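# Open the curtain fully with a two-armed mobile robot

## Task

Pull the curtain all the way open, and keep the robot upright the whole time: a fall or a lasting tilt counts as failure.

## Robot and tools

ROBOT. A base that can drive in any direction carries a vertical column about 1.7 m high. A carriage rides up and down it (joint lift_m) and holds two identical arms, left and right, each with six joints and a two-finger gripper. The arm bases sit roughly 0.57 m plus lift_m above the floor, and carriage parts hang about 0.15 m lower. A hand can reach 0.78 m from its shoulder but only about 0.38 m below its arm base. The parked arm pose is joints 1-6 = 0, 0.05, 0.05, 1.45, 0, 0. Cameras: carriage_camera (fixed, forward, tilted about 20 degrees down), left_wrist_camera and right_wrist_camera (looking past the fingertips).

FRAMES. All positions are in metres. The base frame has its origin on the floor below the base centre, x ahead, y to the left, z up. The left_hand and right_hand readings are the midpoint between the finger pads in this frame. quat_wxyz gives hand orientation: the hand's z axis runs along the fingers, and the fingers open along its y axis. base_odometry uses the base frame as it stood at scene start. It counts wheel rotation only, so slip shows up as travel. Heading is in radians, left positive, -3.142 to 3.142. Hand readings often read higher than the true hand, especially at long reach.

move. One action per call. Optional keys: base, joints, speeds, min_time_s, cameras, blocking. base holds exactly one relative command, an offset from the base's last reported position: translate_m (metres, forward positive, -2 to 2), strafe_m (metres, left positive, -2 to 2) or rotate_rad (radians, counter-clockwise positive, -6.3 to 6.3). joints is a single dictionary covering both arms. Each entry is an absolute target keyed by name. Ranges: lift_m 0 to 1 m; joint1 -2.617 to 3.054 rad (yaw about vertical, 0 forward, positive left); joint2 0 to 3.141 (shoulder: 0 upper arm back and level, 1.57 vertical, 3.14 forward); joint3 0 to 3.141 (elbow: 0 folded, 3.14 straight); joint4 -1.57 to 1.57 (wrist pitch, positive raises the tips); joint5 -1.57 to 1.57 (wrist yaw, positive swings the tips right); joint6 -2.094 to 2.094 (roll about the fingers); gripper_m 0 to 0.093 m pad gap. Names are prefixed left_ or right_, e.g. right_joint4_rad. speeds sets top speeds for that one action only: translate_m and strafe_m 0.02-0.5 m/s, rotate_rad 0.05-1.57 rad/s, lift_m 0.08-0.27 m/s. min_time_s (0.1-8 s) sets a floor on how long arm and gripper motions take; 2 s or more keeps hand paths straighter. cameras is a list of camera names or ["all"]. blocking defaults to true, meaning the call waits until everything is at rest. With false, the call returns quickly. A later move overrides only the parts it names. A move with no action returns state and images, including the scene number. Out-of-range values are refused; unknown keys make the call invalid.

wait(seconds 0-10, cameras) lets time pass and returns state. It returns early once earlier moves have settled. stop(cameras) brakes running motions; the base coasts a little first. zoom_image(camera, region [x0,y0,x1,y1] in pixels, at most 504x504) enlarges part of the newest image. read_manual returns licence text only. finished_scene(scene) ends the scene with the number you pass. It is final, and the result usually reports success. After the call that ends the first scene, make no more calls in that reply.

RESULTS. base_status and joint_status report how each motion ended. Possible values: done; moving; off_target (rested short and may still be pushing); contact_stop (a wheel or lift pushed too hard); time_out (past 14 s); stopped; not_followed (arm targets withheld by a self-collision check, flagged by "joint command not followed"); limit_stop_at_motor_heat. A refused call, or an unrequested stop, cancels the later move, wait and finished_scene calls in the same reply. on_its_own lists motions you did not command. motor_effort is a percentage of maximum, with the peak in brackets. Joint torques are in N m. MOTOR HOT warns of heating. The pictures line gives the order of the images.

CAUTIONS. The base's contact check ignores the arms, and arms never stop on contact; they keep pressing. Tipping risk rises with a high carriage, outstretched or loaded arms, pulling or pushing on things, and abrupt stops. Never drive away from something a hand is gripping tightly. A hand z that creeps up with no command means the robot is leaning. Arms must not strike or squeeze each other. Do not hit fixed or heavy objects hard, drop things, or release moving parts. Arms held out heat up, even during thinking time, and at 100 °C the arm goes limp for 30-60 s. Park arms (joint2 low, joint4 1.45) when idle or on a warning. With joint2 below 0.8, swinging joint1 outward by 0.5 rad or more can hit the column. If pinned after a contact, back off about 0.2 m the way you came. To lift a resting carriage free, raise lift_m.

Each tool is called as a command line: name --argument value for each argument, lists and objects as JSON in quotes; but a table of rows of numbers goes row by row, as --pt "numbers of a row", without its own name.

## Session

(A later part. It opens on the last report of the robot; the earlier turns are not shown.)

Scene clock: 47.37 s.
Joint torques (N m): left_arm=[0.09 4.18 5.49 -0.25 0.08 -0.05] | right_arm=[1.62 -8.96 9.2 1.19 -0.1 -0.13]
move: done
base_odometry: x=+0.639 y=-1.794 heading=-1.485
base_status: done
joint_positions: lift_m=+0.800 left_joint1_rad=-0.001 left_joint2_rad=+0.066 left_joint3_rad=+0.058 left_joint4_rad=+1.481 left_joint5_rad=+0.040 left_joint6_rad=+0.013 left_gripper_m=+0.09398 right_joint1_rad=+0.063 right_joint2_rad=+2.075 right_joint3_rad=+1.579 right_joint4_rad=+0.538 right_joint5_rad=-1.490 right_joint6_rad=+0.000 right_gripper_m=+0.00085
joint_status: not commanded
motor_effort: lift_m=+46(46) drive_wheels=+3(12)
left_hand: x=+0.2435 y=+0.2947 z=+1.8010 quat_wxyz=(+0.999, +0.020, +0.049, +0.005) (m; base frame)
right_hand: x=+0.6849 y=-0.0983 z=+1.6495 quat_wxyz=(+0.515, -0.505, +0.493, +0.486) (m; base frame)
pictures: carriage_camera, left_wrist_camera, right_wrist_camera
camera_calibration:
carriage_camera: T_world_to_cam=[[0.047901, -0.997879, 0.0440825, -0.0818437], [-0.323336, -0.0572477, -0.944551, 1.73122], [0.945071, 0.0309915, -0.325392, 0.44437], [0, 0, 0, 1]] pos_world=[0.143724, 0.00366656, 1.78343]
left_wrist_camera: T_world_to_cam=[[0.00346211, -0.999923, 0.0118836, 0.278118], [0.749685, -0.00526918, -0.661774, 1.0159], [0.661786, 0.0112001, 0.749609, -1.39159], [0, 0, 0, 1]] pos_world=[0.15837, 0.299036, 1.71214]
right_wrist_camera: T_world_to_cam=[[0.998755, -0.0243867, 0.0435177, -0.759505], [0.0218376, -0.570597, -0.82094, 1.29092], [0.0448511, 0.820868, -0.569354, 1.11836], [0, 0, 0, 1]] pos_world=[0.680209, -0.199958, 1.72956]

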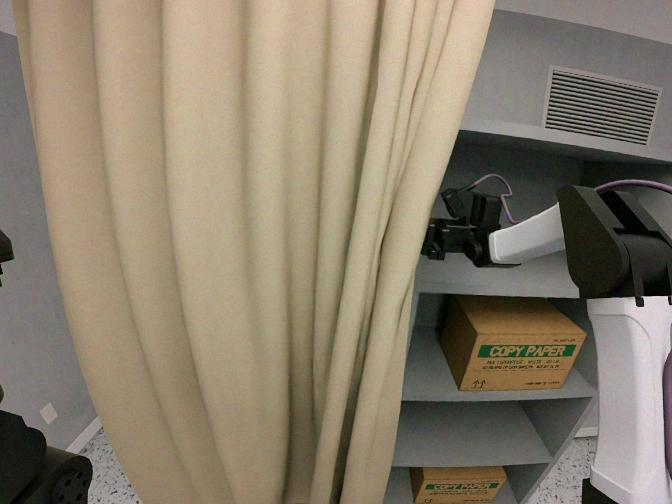

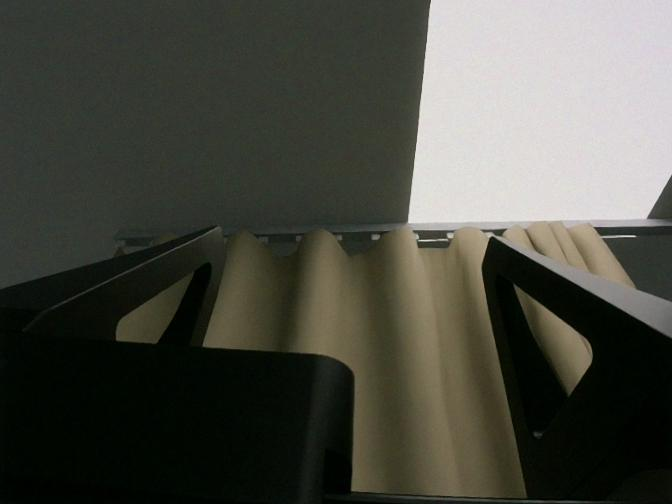

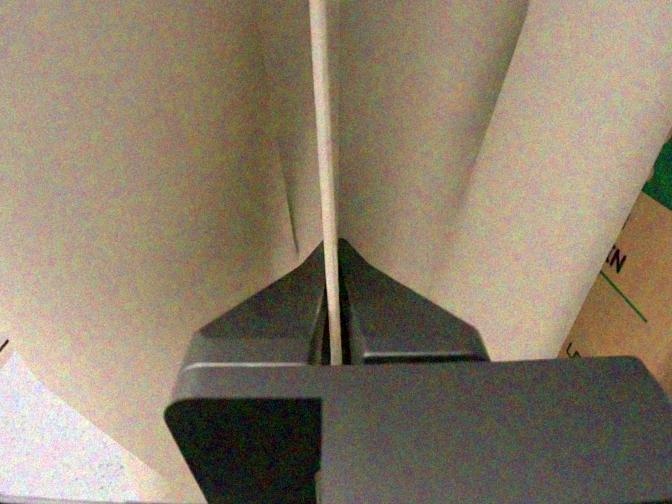

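move --base '{"strafe_m": 0.4}' --speeds '{"strafe_m": 0.2}' --cameras '["all"]'

Scene clock: 50.70 s.
Joint torques (N m): left_arm=[0.09 4.18 5.49 -0.25 0.07 -0.05] | right_arm=[2.5 -8.96 8.83 1.05 -0.03 -0.12]
move: done
base_odometry: x=+1.038 y=-1.760 heading=-1.485
base_status: done
joint_positions: lift_m=+0.800 left_joint1_rad=-0.001 left_joint2_rad=+0.066 left_joint3_rad=+0.058 left_joint4_rad=+1.481 left_joint5_rad=+0.040 left_joint6_rad=+0.013 left_gripper_m=+0.09398 right_joint1_rad=+0.054 right_joint2_rad=+2.075 right_joint3_rad=+1.584 right_joint4_rad=+0.549 right_joint5_rad=-1.490 right_joint6_rad=+0.003 right_gripper_m=+0.00085
joint_status: not commanded
motor_effort: lift_m=+46(46) drive_wheels=+2(14)
left_hand: x=+0.2435 y=+0.2947 z=+1.8010 quat_wxyz=(+0.999, +0.020, +0.049, +0.005) (m; base frame)
right_hand: x=+0.6870 y=-0.1024 z=+1.6522 quat_wxyz=(+0.521, -0.506, +0.492, +0.481) (m; base frame)
pictures: carriage_camera, left_wrist_camera, right_wrist_camera
camera_calibration:
carriage_camera: T_world_to_cam=[[0.047901, -0.997879, 0.0440825, -0.0818437], [-0.323336, -0.0572477, -0.944551, 1.73122], [0.945071, 0.0309915, -0.325392, 0.44437], [0, 0, 0, 1]] pos_world=[0.143724, 0.00366656, 1.78343]
left_wrist_camera: T_world_to_cam=[[0.00381117, -0.999921, 0.0119735, 0.277909], [0.749684, -0.00506705, -0.661777, 1.01584], [0.661785, 0.0114985, 0.749605, -1.39167], [0, 0, 0, 1]] pos_world=[0.15837, 0.299036, 1.71214]
right_wrist_camera: T_world_to_cam=[[0.997881, -0.0331842, 0.0559751, -0.782622], [0.0271059, -0.570044, -0.821167, 1.28755], [0.059158, 0.820944, -0.567936, 1.11098], [0, 0, 0, 1]] pos_world=[0.68034, -0.204066, 1.73206]

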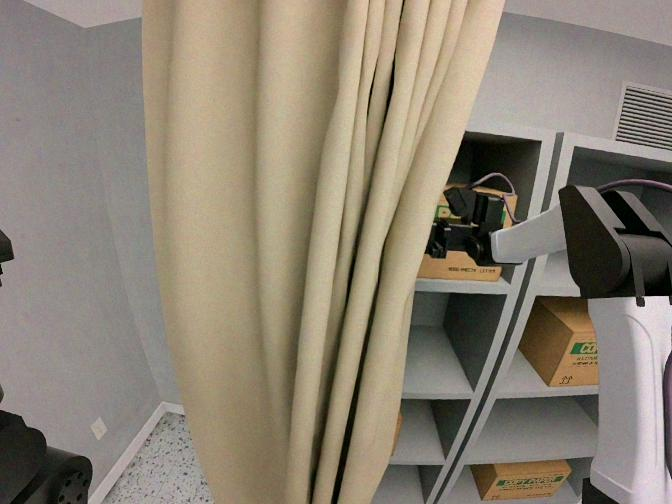

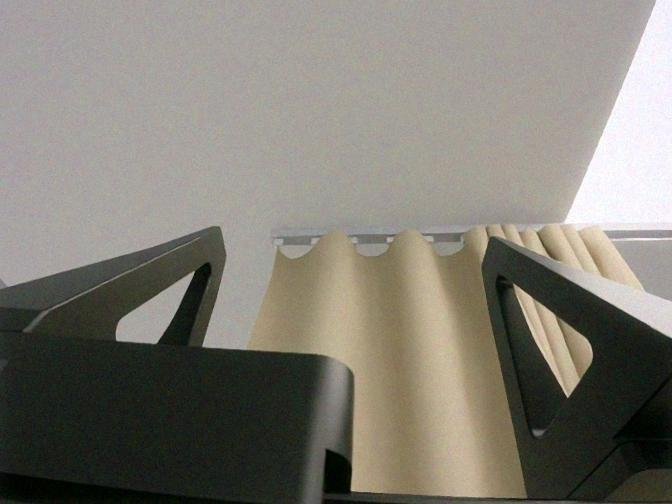

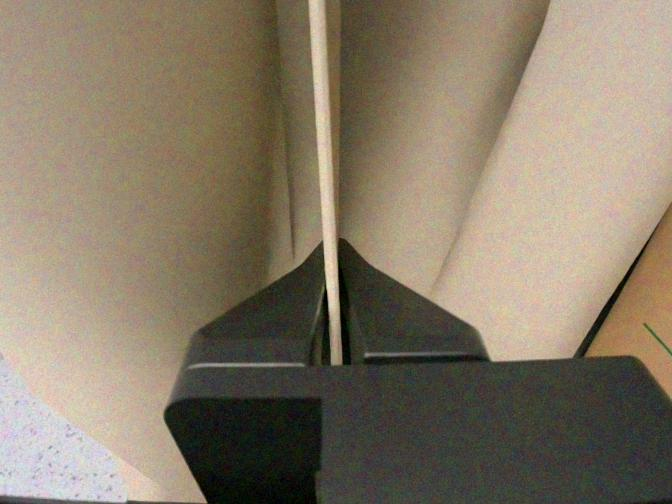

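move --base '{"strafe_m": 0.3}' --speeds '{"strafe_m": 0.2}' --cameras '["all"]'

Scene clock: 53.43 s.
Joint torques (N m): left_arm=[0.05 4.16 5.52 -0.24 0.08 -0.06] | right_arm=[3.3 -8.96 8.02 0.99 -0.07 -0.17]
move: done
base_odometry: x=+1.337 y=-1.734 heading=-1.485
base_status: done
joint_positions: lift_m=+0.800 left_joint1_rad=-0.001 left_joint2_rad=+0.066 left_joint3_rad=+0.058 left_joint4_rad=+1.481 left_joint5_rad=+0.040 left_joint6_rad=+0.013 left_gripper_m=+0.09398 right_joint1_rad=+0.043 right_joint2_rad=+2.075 right_joint3_rad=+1.590 right_joint4_rad=+0.553 right_joint5_rad=-1.487 right_joint6_rad=+0.010 right_gripper_m=+0.00085
joint_status: not commanded
motor_effort: lift_m=+46(46) drive_wheels=+3(15)
left_hand: x=+0.2435 y=+0.2947 z=+1.8010 quat_wxyz=(+0.999, +0.020, +0.049, +0.005) (m; base frame)
right_hand: x=+0.6899 y=-0.1076 z=+1.6547 quat_wxyz=(+0.525, -0.503, +0.494, +0.476) (m; base frame)
pictures: carriage_camera, left_wrist_camera, right_wrist_camera
camera_calibration:
carriage_camera: T_world_to_cam=[[0.047901, -0.997879, 0.0440825, -0.0818437], [-0.323336, -0.0572477, -0.944551, 1.73122], [0.945071, 0.0309915, -0.325392, 0.44437], [0, 0, 0, 1]] pos_world=[0.143724, 0.00366656, 1.78343]
left_wrist_camera: T_world_to_cam=[[0.00381117, -0.999921, 0.0119735, 0.277909], [0.749684, -0.00506705, -0.661777, 1.01584], [0.661785, 0.0114985, 0.749605, -1.39167], [0, 0, 0, 1]] pos_world=[0.15837, 0.299036, 1.71214]
right_wrist_camera: T_world_to_cam=[[0.99709, -0.0468635, 0.0601323, -0.79371], [0.0227785, -0.569593, -0.821611, 1.29025], [0.0727546, 0.82059, -0.566868, 1.10529], [0, 0, 0, 1]] pos_world=[0.681595, -0.209274, 1.73436]

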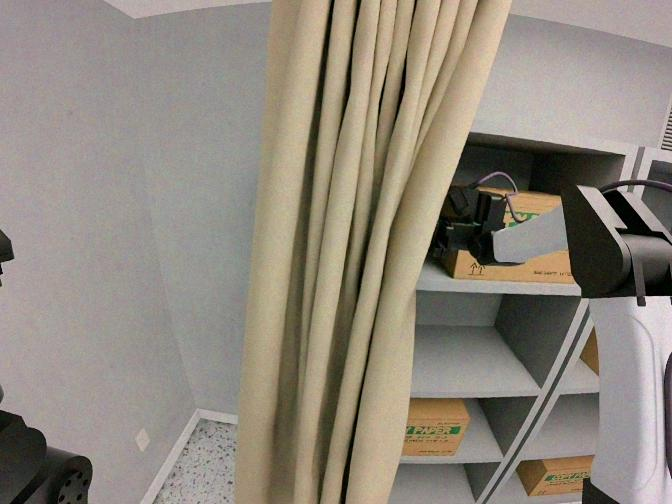

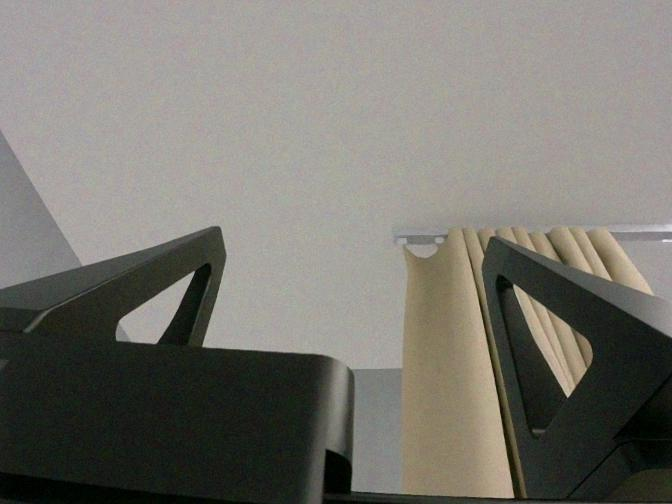

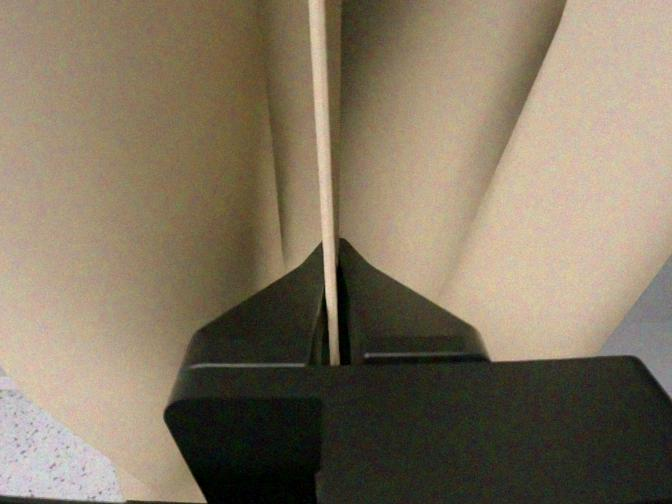

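move --base '{"strafe_m": 0.25}' --speeds '{"strafe_m": 0.15}' --cameras '["all"]'

Scene clock: 56.27 s.
Joint torques (N m): left_arm=[0.03 4.19 5.52 -0.25 0.07 -0.05] | right_arm=[9.1 -7.36 5.27 0.64 -0.64 -0.53]
move: done
base_odometry: x=+1.586 y=-1.713 heading=-1.486
base_status: done
joint_positions: lift_m=+0.800 left_joint1_rad=+0.000 left_joint2_rad=+0.066 left_joint3_rad=+0.058 left_joint4_rad=+1.481 left_joint5_rad=+0.040 left_joint6_rad=+0.013 left_gripper_m=+0.09398 right_joint1_rad=-0.020 right_joint2_rad=+2.059 right_joint3_rad=+1.619 right_joint4_rad=+0.588 right_joint5_rad=-1.426 right_joint6_rad=+0.049 right_gripper_m=+0.00084
joint_status: not commanded
motor_effort: lift_m=+46(46) drive_wheels=+4(11)
left_hand: x=+0.2435 y=+0.2947 z=+1.8010 quat_wxyz=(+0.999, +0.020, +0.049, +0.005) (m; base frame)
right_hand: x=+0.7096 y=-0.1393 z=+1.6766 quat_wxyz=(+0.567, -0.478, +0.510, +0.435) (m; base frame)
pictures: carriage_camera, left_wrist_camera, right_wrist_camera
camera_calibration:
carriage_camera: T_world_to_cam=[[0.047901, -0.997879, 0.0440825, -0.0818437], [-0.323336, -0.0572477, -0.944551, 1.73122], [0.945071, 0.0309915, -0.325392, 0.44437], [0, 0, 0, 1]] pos_world=[0.143724, 0.00366656, 1.78343]
left_wrist_camera: T_world_to_cam=[[0.00416721, -0.99992, 0.011923, 0.277839], [0.749681, -0.00476674, -0.661782, 1.01576], [0.661786, 0.0116962, 0.749601, -1.39172], [0, 0, 0, 1]] pos_world=[0.158369, 0.298937, 1.71214]
right_wrist_camera: T_world_to_cam=[[0.980259, -0.170497, 0.100115, -0.888379], [-0.0129697, -0.560712, -0.82791, 1.32693], [0.197291, 0.810267, -0.551854, 1.02731], [0, 0, 0, 1]] pos_world=[0.685373, -0.239832, 1.75444]

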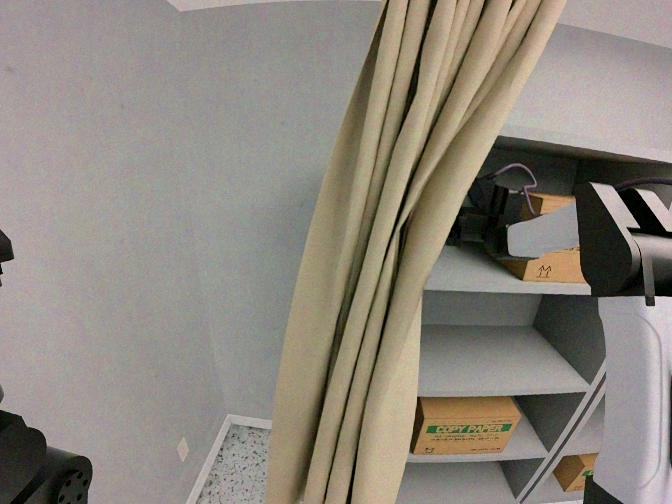

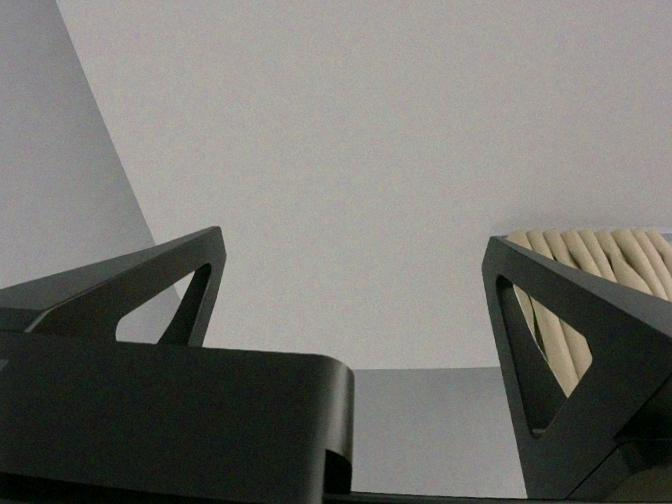

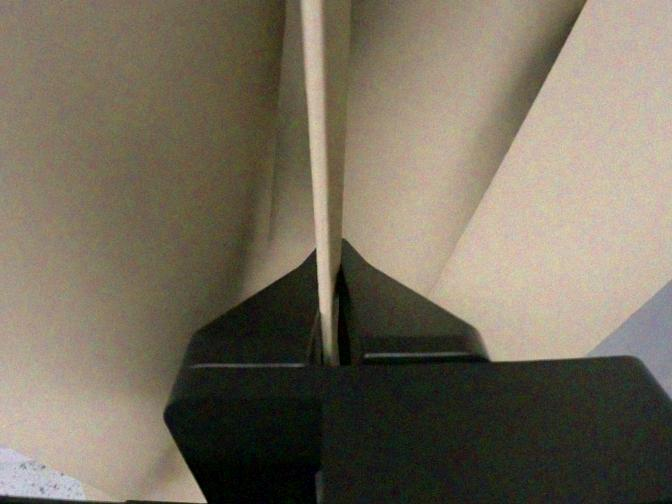

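move --base '{"strafe_m": -0.18}' --speeds '{"strafe_m": 0.2}' --cameras '["left_wrist_camera"]'

move --joints '{"right_gripper_m": 0.093}' --cameras '["carriage_camera", "left_wrist_camera", "right_wrist_camera"]'

Scene clock: 58.47 s.
Joint torques (N m): left_arm=[0.01 4.15 5.53 -0.25 0.08 -0.05] | right_arm=[2.06 -8.5 7.17 1.23 -0.15 -0.2]
move: done
base_odometry: x=+1.407 y=-1.728 heading=-1.486
base_status: done
joint_positions: lift_m=+0.800 left_joint1_rad=+0.000 left_joint2_rad=+0.066 left_joint3_rad=+0.058 left_joint4_rad=+1.481 left_joint5_rad=+0.040 left_joint6_rad=+0.013 left_gripper_m=+0.09398 right_joint1_rad=+0.059 right_joint2_rad=+2.071 right_joint3_rad=+1.600 right_joint4_rad=+0.528 right_joint5_rad=-1.479 right_joint6_rad=+0.016 right_gripper_m=+0.00085
joint_status: not commanded
motor_effort: lift_m=+46(46) drive_wheels=+6(7)
left_hand: x=+0.2435 y=+0.2947 z=+1.8010 quat_wxyz=(+0.999, +0.020, +0.049, +0.005) (m; base frame)
right_hand: x=+0.6880 y=-0.1003 z=+1.6583 quat_wxyz=(+0.520, -0.501, +0.496, +0.482) (m; base frame)
pictures: left_wrist_camera
camera_calibration:
left_wrist_camera: T_world_to_cam=[[0.00416721, -0.99992, 0.011923, 0.277839], [0.749681, -0.00476674, -0.661782, 1.01576], [0.661786, 0.0116962, 0.749601, -1.39172], [0, 0, 0, 1]] pos_world=[0.158369, 0.298937, 1.71214]

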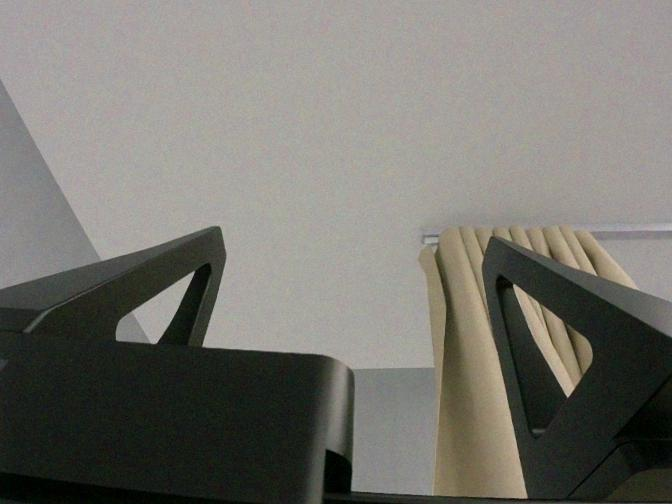

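Scene clock: 59.20 s.
Joint torques (N m): left_arm=[0.01 4.18 5.5 -0.24 0.07 -0.05] | right_arm=[2 -8.59 6.86 1.23 -0.12 -0.2]
move: done
base_odometry: x=+1.407 y=-1.728 heading=-1.486
base_status: not commanded
joint_positions: lift_m=+0.800 left_joint1_rad=+0.000 left_joint2_rad=+0.066 left_joint3_rad=+0.058 left_joint4_rad=+1.481 left_joint5_rad=+0.040 left_joint6_rad=+0.013 left_gripper_m=+0.09398 right_joint1_rad=+0.062 right_joint2_rad=+2.071 right_joint3_rad=+1.600 right_joint4_rad=+0.528 right_joint5_rad=-1.486 right_joint6_rad=+0.014 right_gripper_m=+0.09290
joint_status: all done
motor_effort: lift_m=+46(46) drive_wheels=+6(7)
left_hand: x=+0.2435 y=+0.2947 z=+1.8010 quat_wxyz=(+0.999, +0.020, +0.049, +0.005) (m; base frame)
right_hand: x=+0.6862 y=-0.0988 z=+1.6582 quat_wxyz=(+0.518, -0.504, +0.493, +0.484) (m; base frame)
pictures: carriage_camera, left_wrist_camera, right_wrist_camera
camera_calibration:
carriage_camera: T_world_to_cam=[[0.047901, -0.997879, 0.0440825, -0.0818437], [-0.323336, -0.0572477, -0.944551, 1.73122], [0.945071, 0.0309915, -0.325392, 0.44437], [0, 0, 0, 1]] pos_world=[0.143724, 0.00366656, 1.78343]
left_wrist_camera: T_world_to_cam=[[0.00416721, -0.99992, 0.011923, 0.277839], [0.749681, -0.00476674, -0.661782, 1.01576], [0.661786, 0.0116962, 0.749601, -1.39172], [0, 0, 0, 1]] pos_world=[0.158369, 0.298937, 1.71214]
right_wrist_camera: T_world_to_cam=[[0.998523, -0.0293223, 0.0457493, -0.76518], [0.0209248, -0.569506, -0.821721, 1.29973], [0.0501492, 0.821464, -0.568051, 1.11792], [0, 0, 0, 1]] pos_world=[0.68079, -0.200566, 1.73806]

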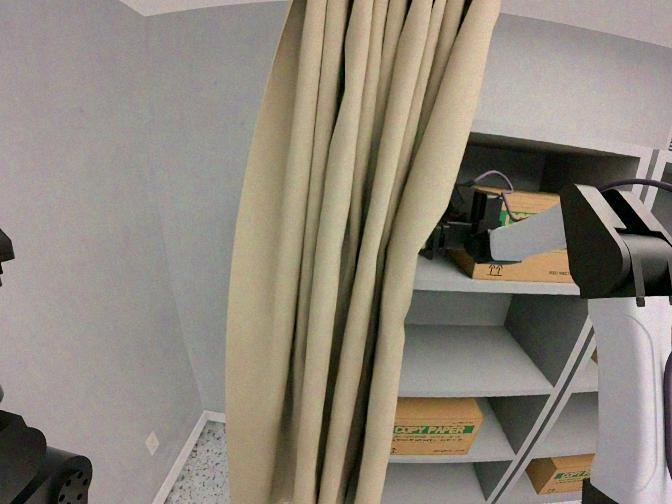

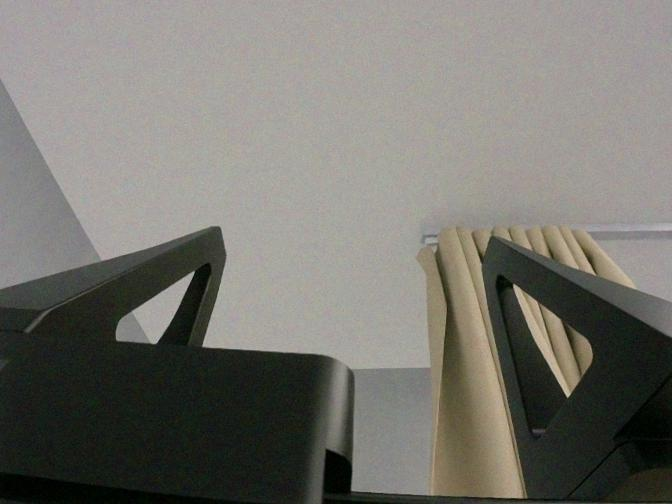

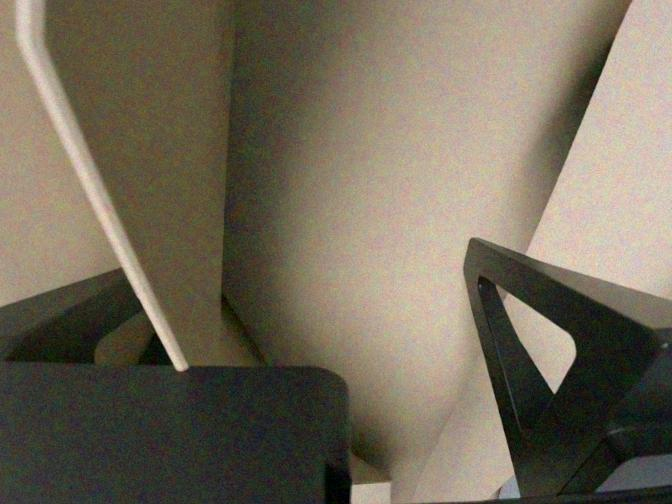

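move --base '{"strafe_m": -0.35}' --speeds '{"strafe_m": 0.25}' --cameras '["carriage_camera", "left_wrist_camera"]'

move --base '{"translate_m": -1.3}' --cameras '["carriage_camera", "left_wrist_camera"]'

Scene clock: 62.23 s.
Joint torques (N m): left_arm=[0.06 4.14 5.5 -0.24 0.08 -0.05] | right_arm=[0.55 -8.57 7.02 1.22 -0.01 -0.2]
move: done
base_odometry: x=+1.058 y=-1.758 heading=-1.487
base_status: done
joint_positions: lift_m=+0.800 left_joint1_rad=-0.001 left_joint2_rad=+0.066 left_joint3_rad=+0.058 left_joint4_rad=+1.481 left_joint5_rad=+0.040 left_joint6_rad=+0.013 left_gripper_m=+0.09398 right_joint1_rad=+0.078 right_joint2_rad=+2.071 right_joint3_rad=+1.600 right_joint4_rad=+0.528 right_joint5_rad=-1.487 right_joint6_rad=+0.010 right_gripper_m=+0.09294
joint_status: not commanded
motor_effort: lift_m=+46(46) drive_wheels=-2(13)
left_hand: x=+0.2435 y=+0.2947 z=+1.8010 quat_wxyz=(+0.999, +0.020, +0.049, +0.005) (m; base frame)
right_hand: x=+0.6827 y=-0.0913 z=+1.6582 quat_wxyz=(+0.514, -0.509, +0.488, +0.488) (m; base frame)
pictures: carriage_camera, left_wrist_camera
camera_calibration:
carriage_camera: T_world_to_cam=[[0.047901, -0.997879, 0.0440825, -0.0818437], [-0.323336, -0.0572477, -0.944551, 1.73122], [0.945071, 0.0309915, -0.325392, 0.44437], [0, 0, 0, 1]] pos_world=[0.143724, 0.00366656, 1.78343]
left_wrist_camera: T_world_to_cam=[[0.00381117, -0.999921, 0.0119735, 0.277909], [0.749684, -0.00506705, -0.661777, 1.01584], [0.661785, 0.0114985, 0.749605, -1.39167], [0, 0, 0, 1]] pos_world=[0.15837, 0.299036, 1.71214]

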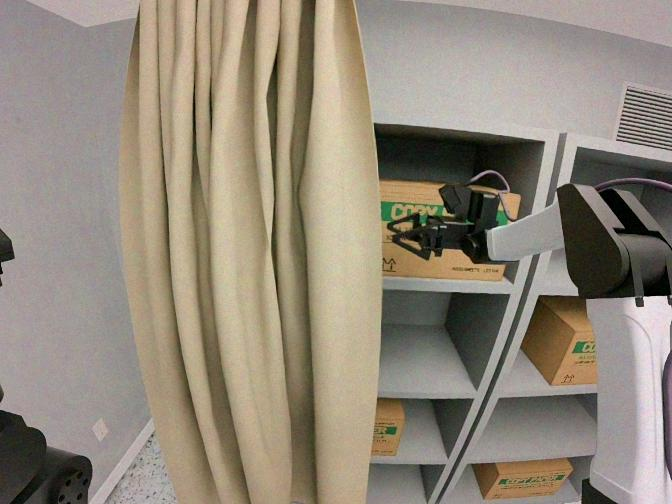

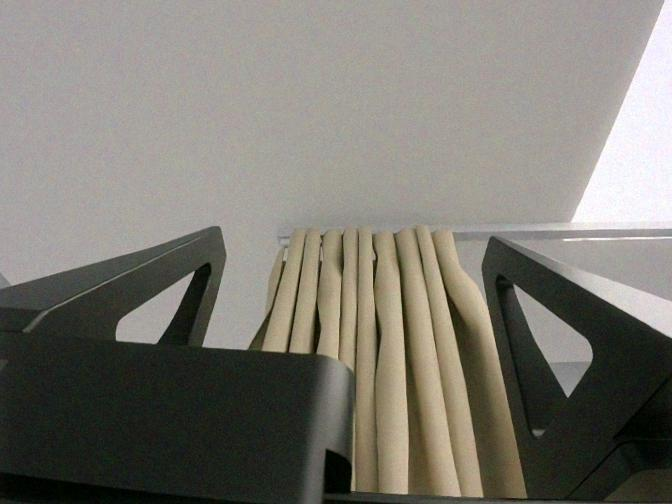

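Scene clock: 67.13 s.
Joint torques (N m): left_arm=[0.03 4.21 5.52 -0.28 0.08 -0.04] | right_arm=[0.31 -8.64 7.04 1.2 -0.04 -0.2]
move: done
base_odometry: x=+0.949 y=-0.462 heading=-1.487
base_status: done
joint_positions: lift_m=+0.800 left_joint1_rad=-0.001 left_joint2_rad=+0.066 left_joint3_rad=+0.058 left_joint4_rad=+1.484 left_joint5_rad=+0.040 left_joint6_rad=+0.013 left_gripper_m=+0.09398 right_joint1_rad=+0.078 right_joint2_rad=+2.072 right_joint3_rad=+1.600 right_joint4_rad=+0.528 right_joint5_rad=-1.488 right_joint6_rad=+0.010 right_gripper_m=+0.09294
joint_status: not commanded
motor_effort: lift_m=+46(46) drive_wheels=+0(14)
left_hand: x=+0.2428 y=+0.2947 z=+1.8010 quat_wxyz=(+0.999, +0.020, +0.047, +0.005) (m; base frame)
right_hand: x=+0.6828 y=-0.0913 z=+1.6576 quat_wxyz=(+0.514, -0.509, +0.488, +0.488) (m; base frame)
pictures: carriage_camera, left_wrist_camera
camera_calibration:
carriage_camera: T_world_to_cam=[[0.047901, -0.997879, 0.0440825, -0.0818437], [-0.323336, -0.0572477, -0.944551, 1.73122], [0.945071, 0.0309915, -0.325392, 0.44437], [0, 0, 0, 1]] pos_world=[0.143724, 0.00366656, 1.78343]
left_wrist_camera: T_world_to_cam=[[0.00377885, -0.999921, 0.0119836, 0.2779], [0.751462, -0.00506698, -0.659757, 1.01242], [0.659766, 0.0114983, 0.751383, -1.39399], [0, 0, 0, 1]] pos_world=[0.157863, 0.299036, 1.71204]

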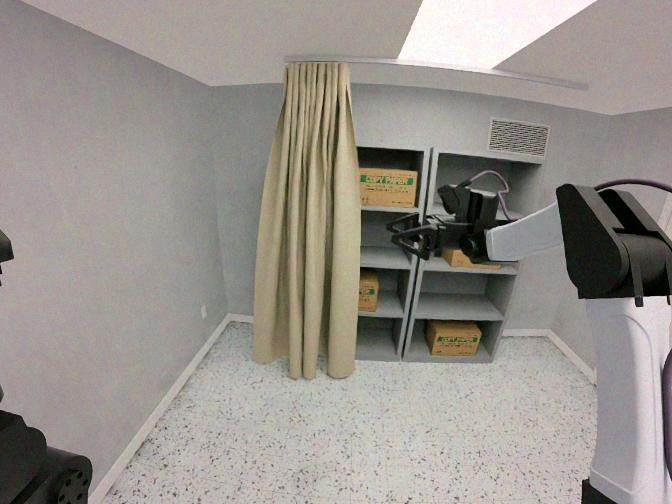

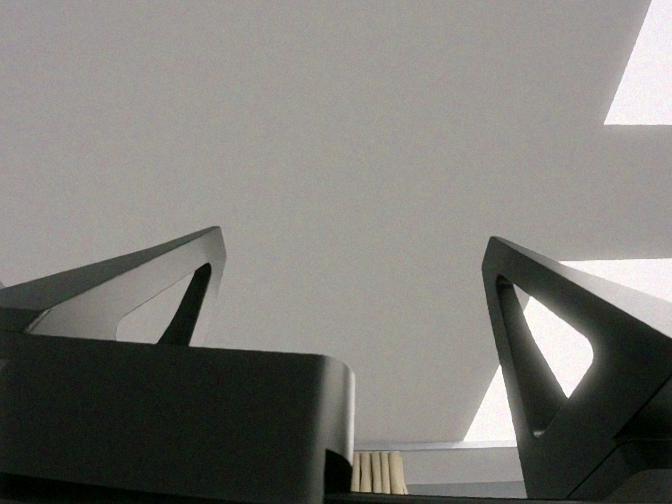

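finished_scene --scene 1

The scene is finished: the task was done.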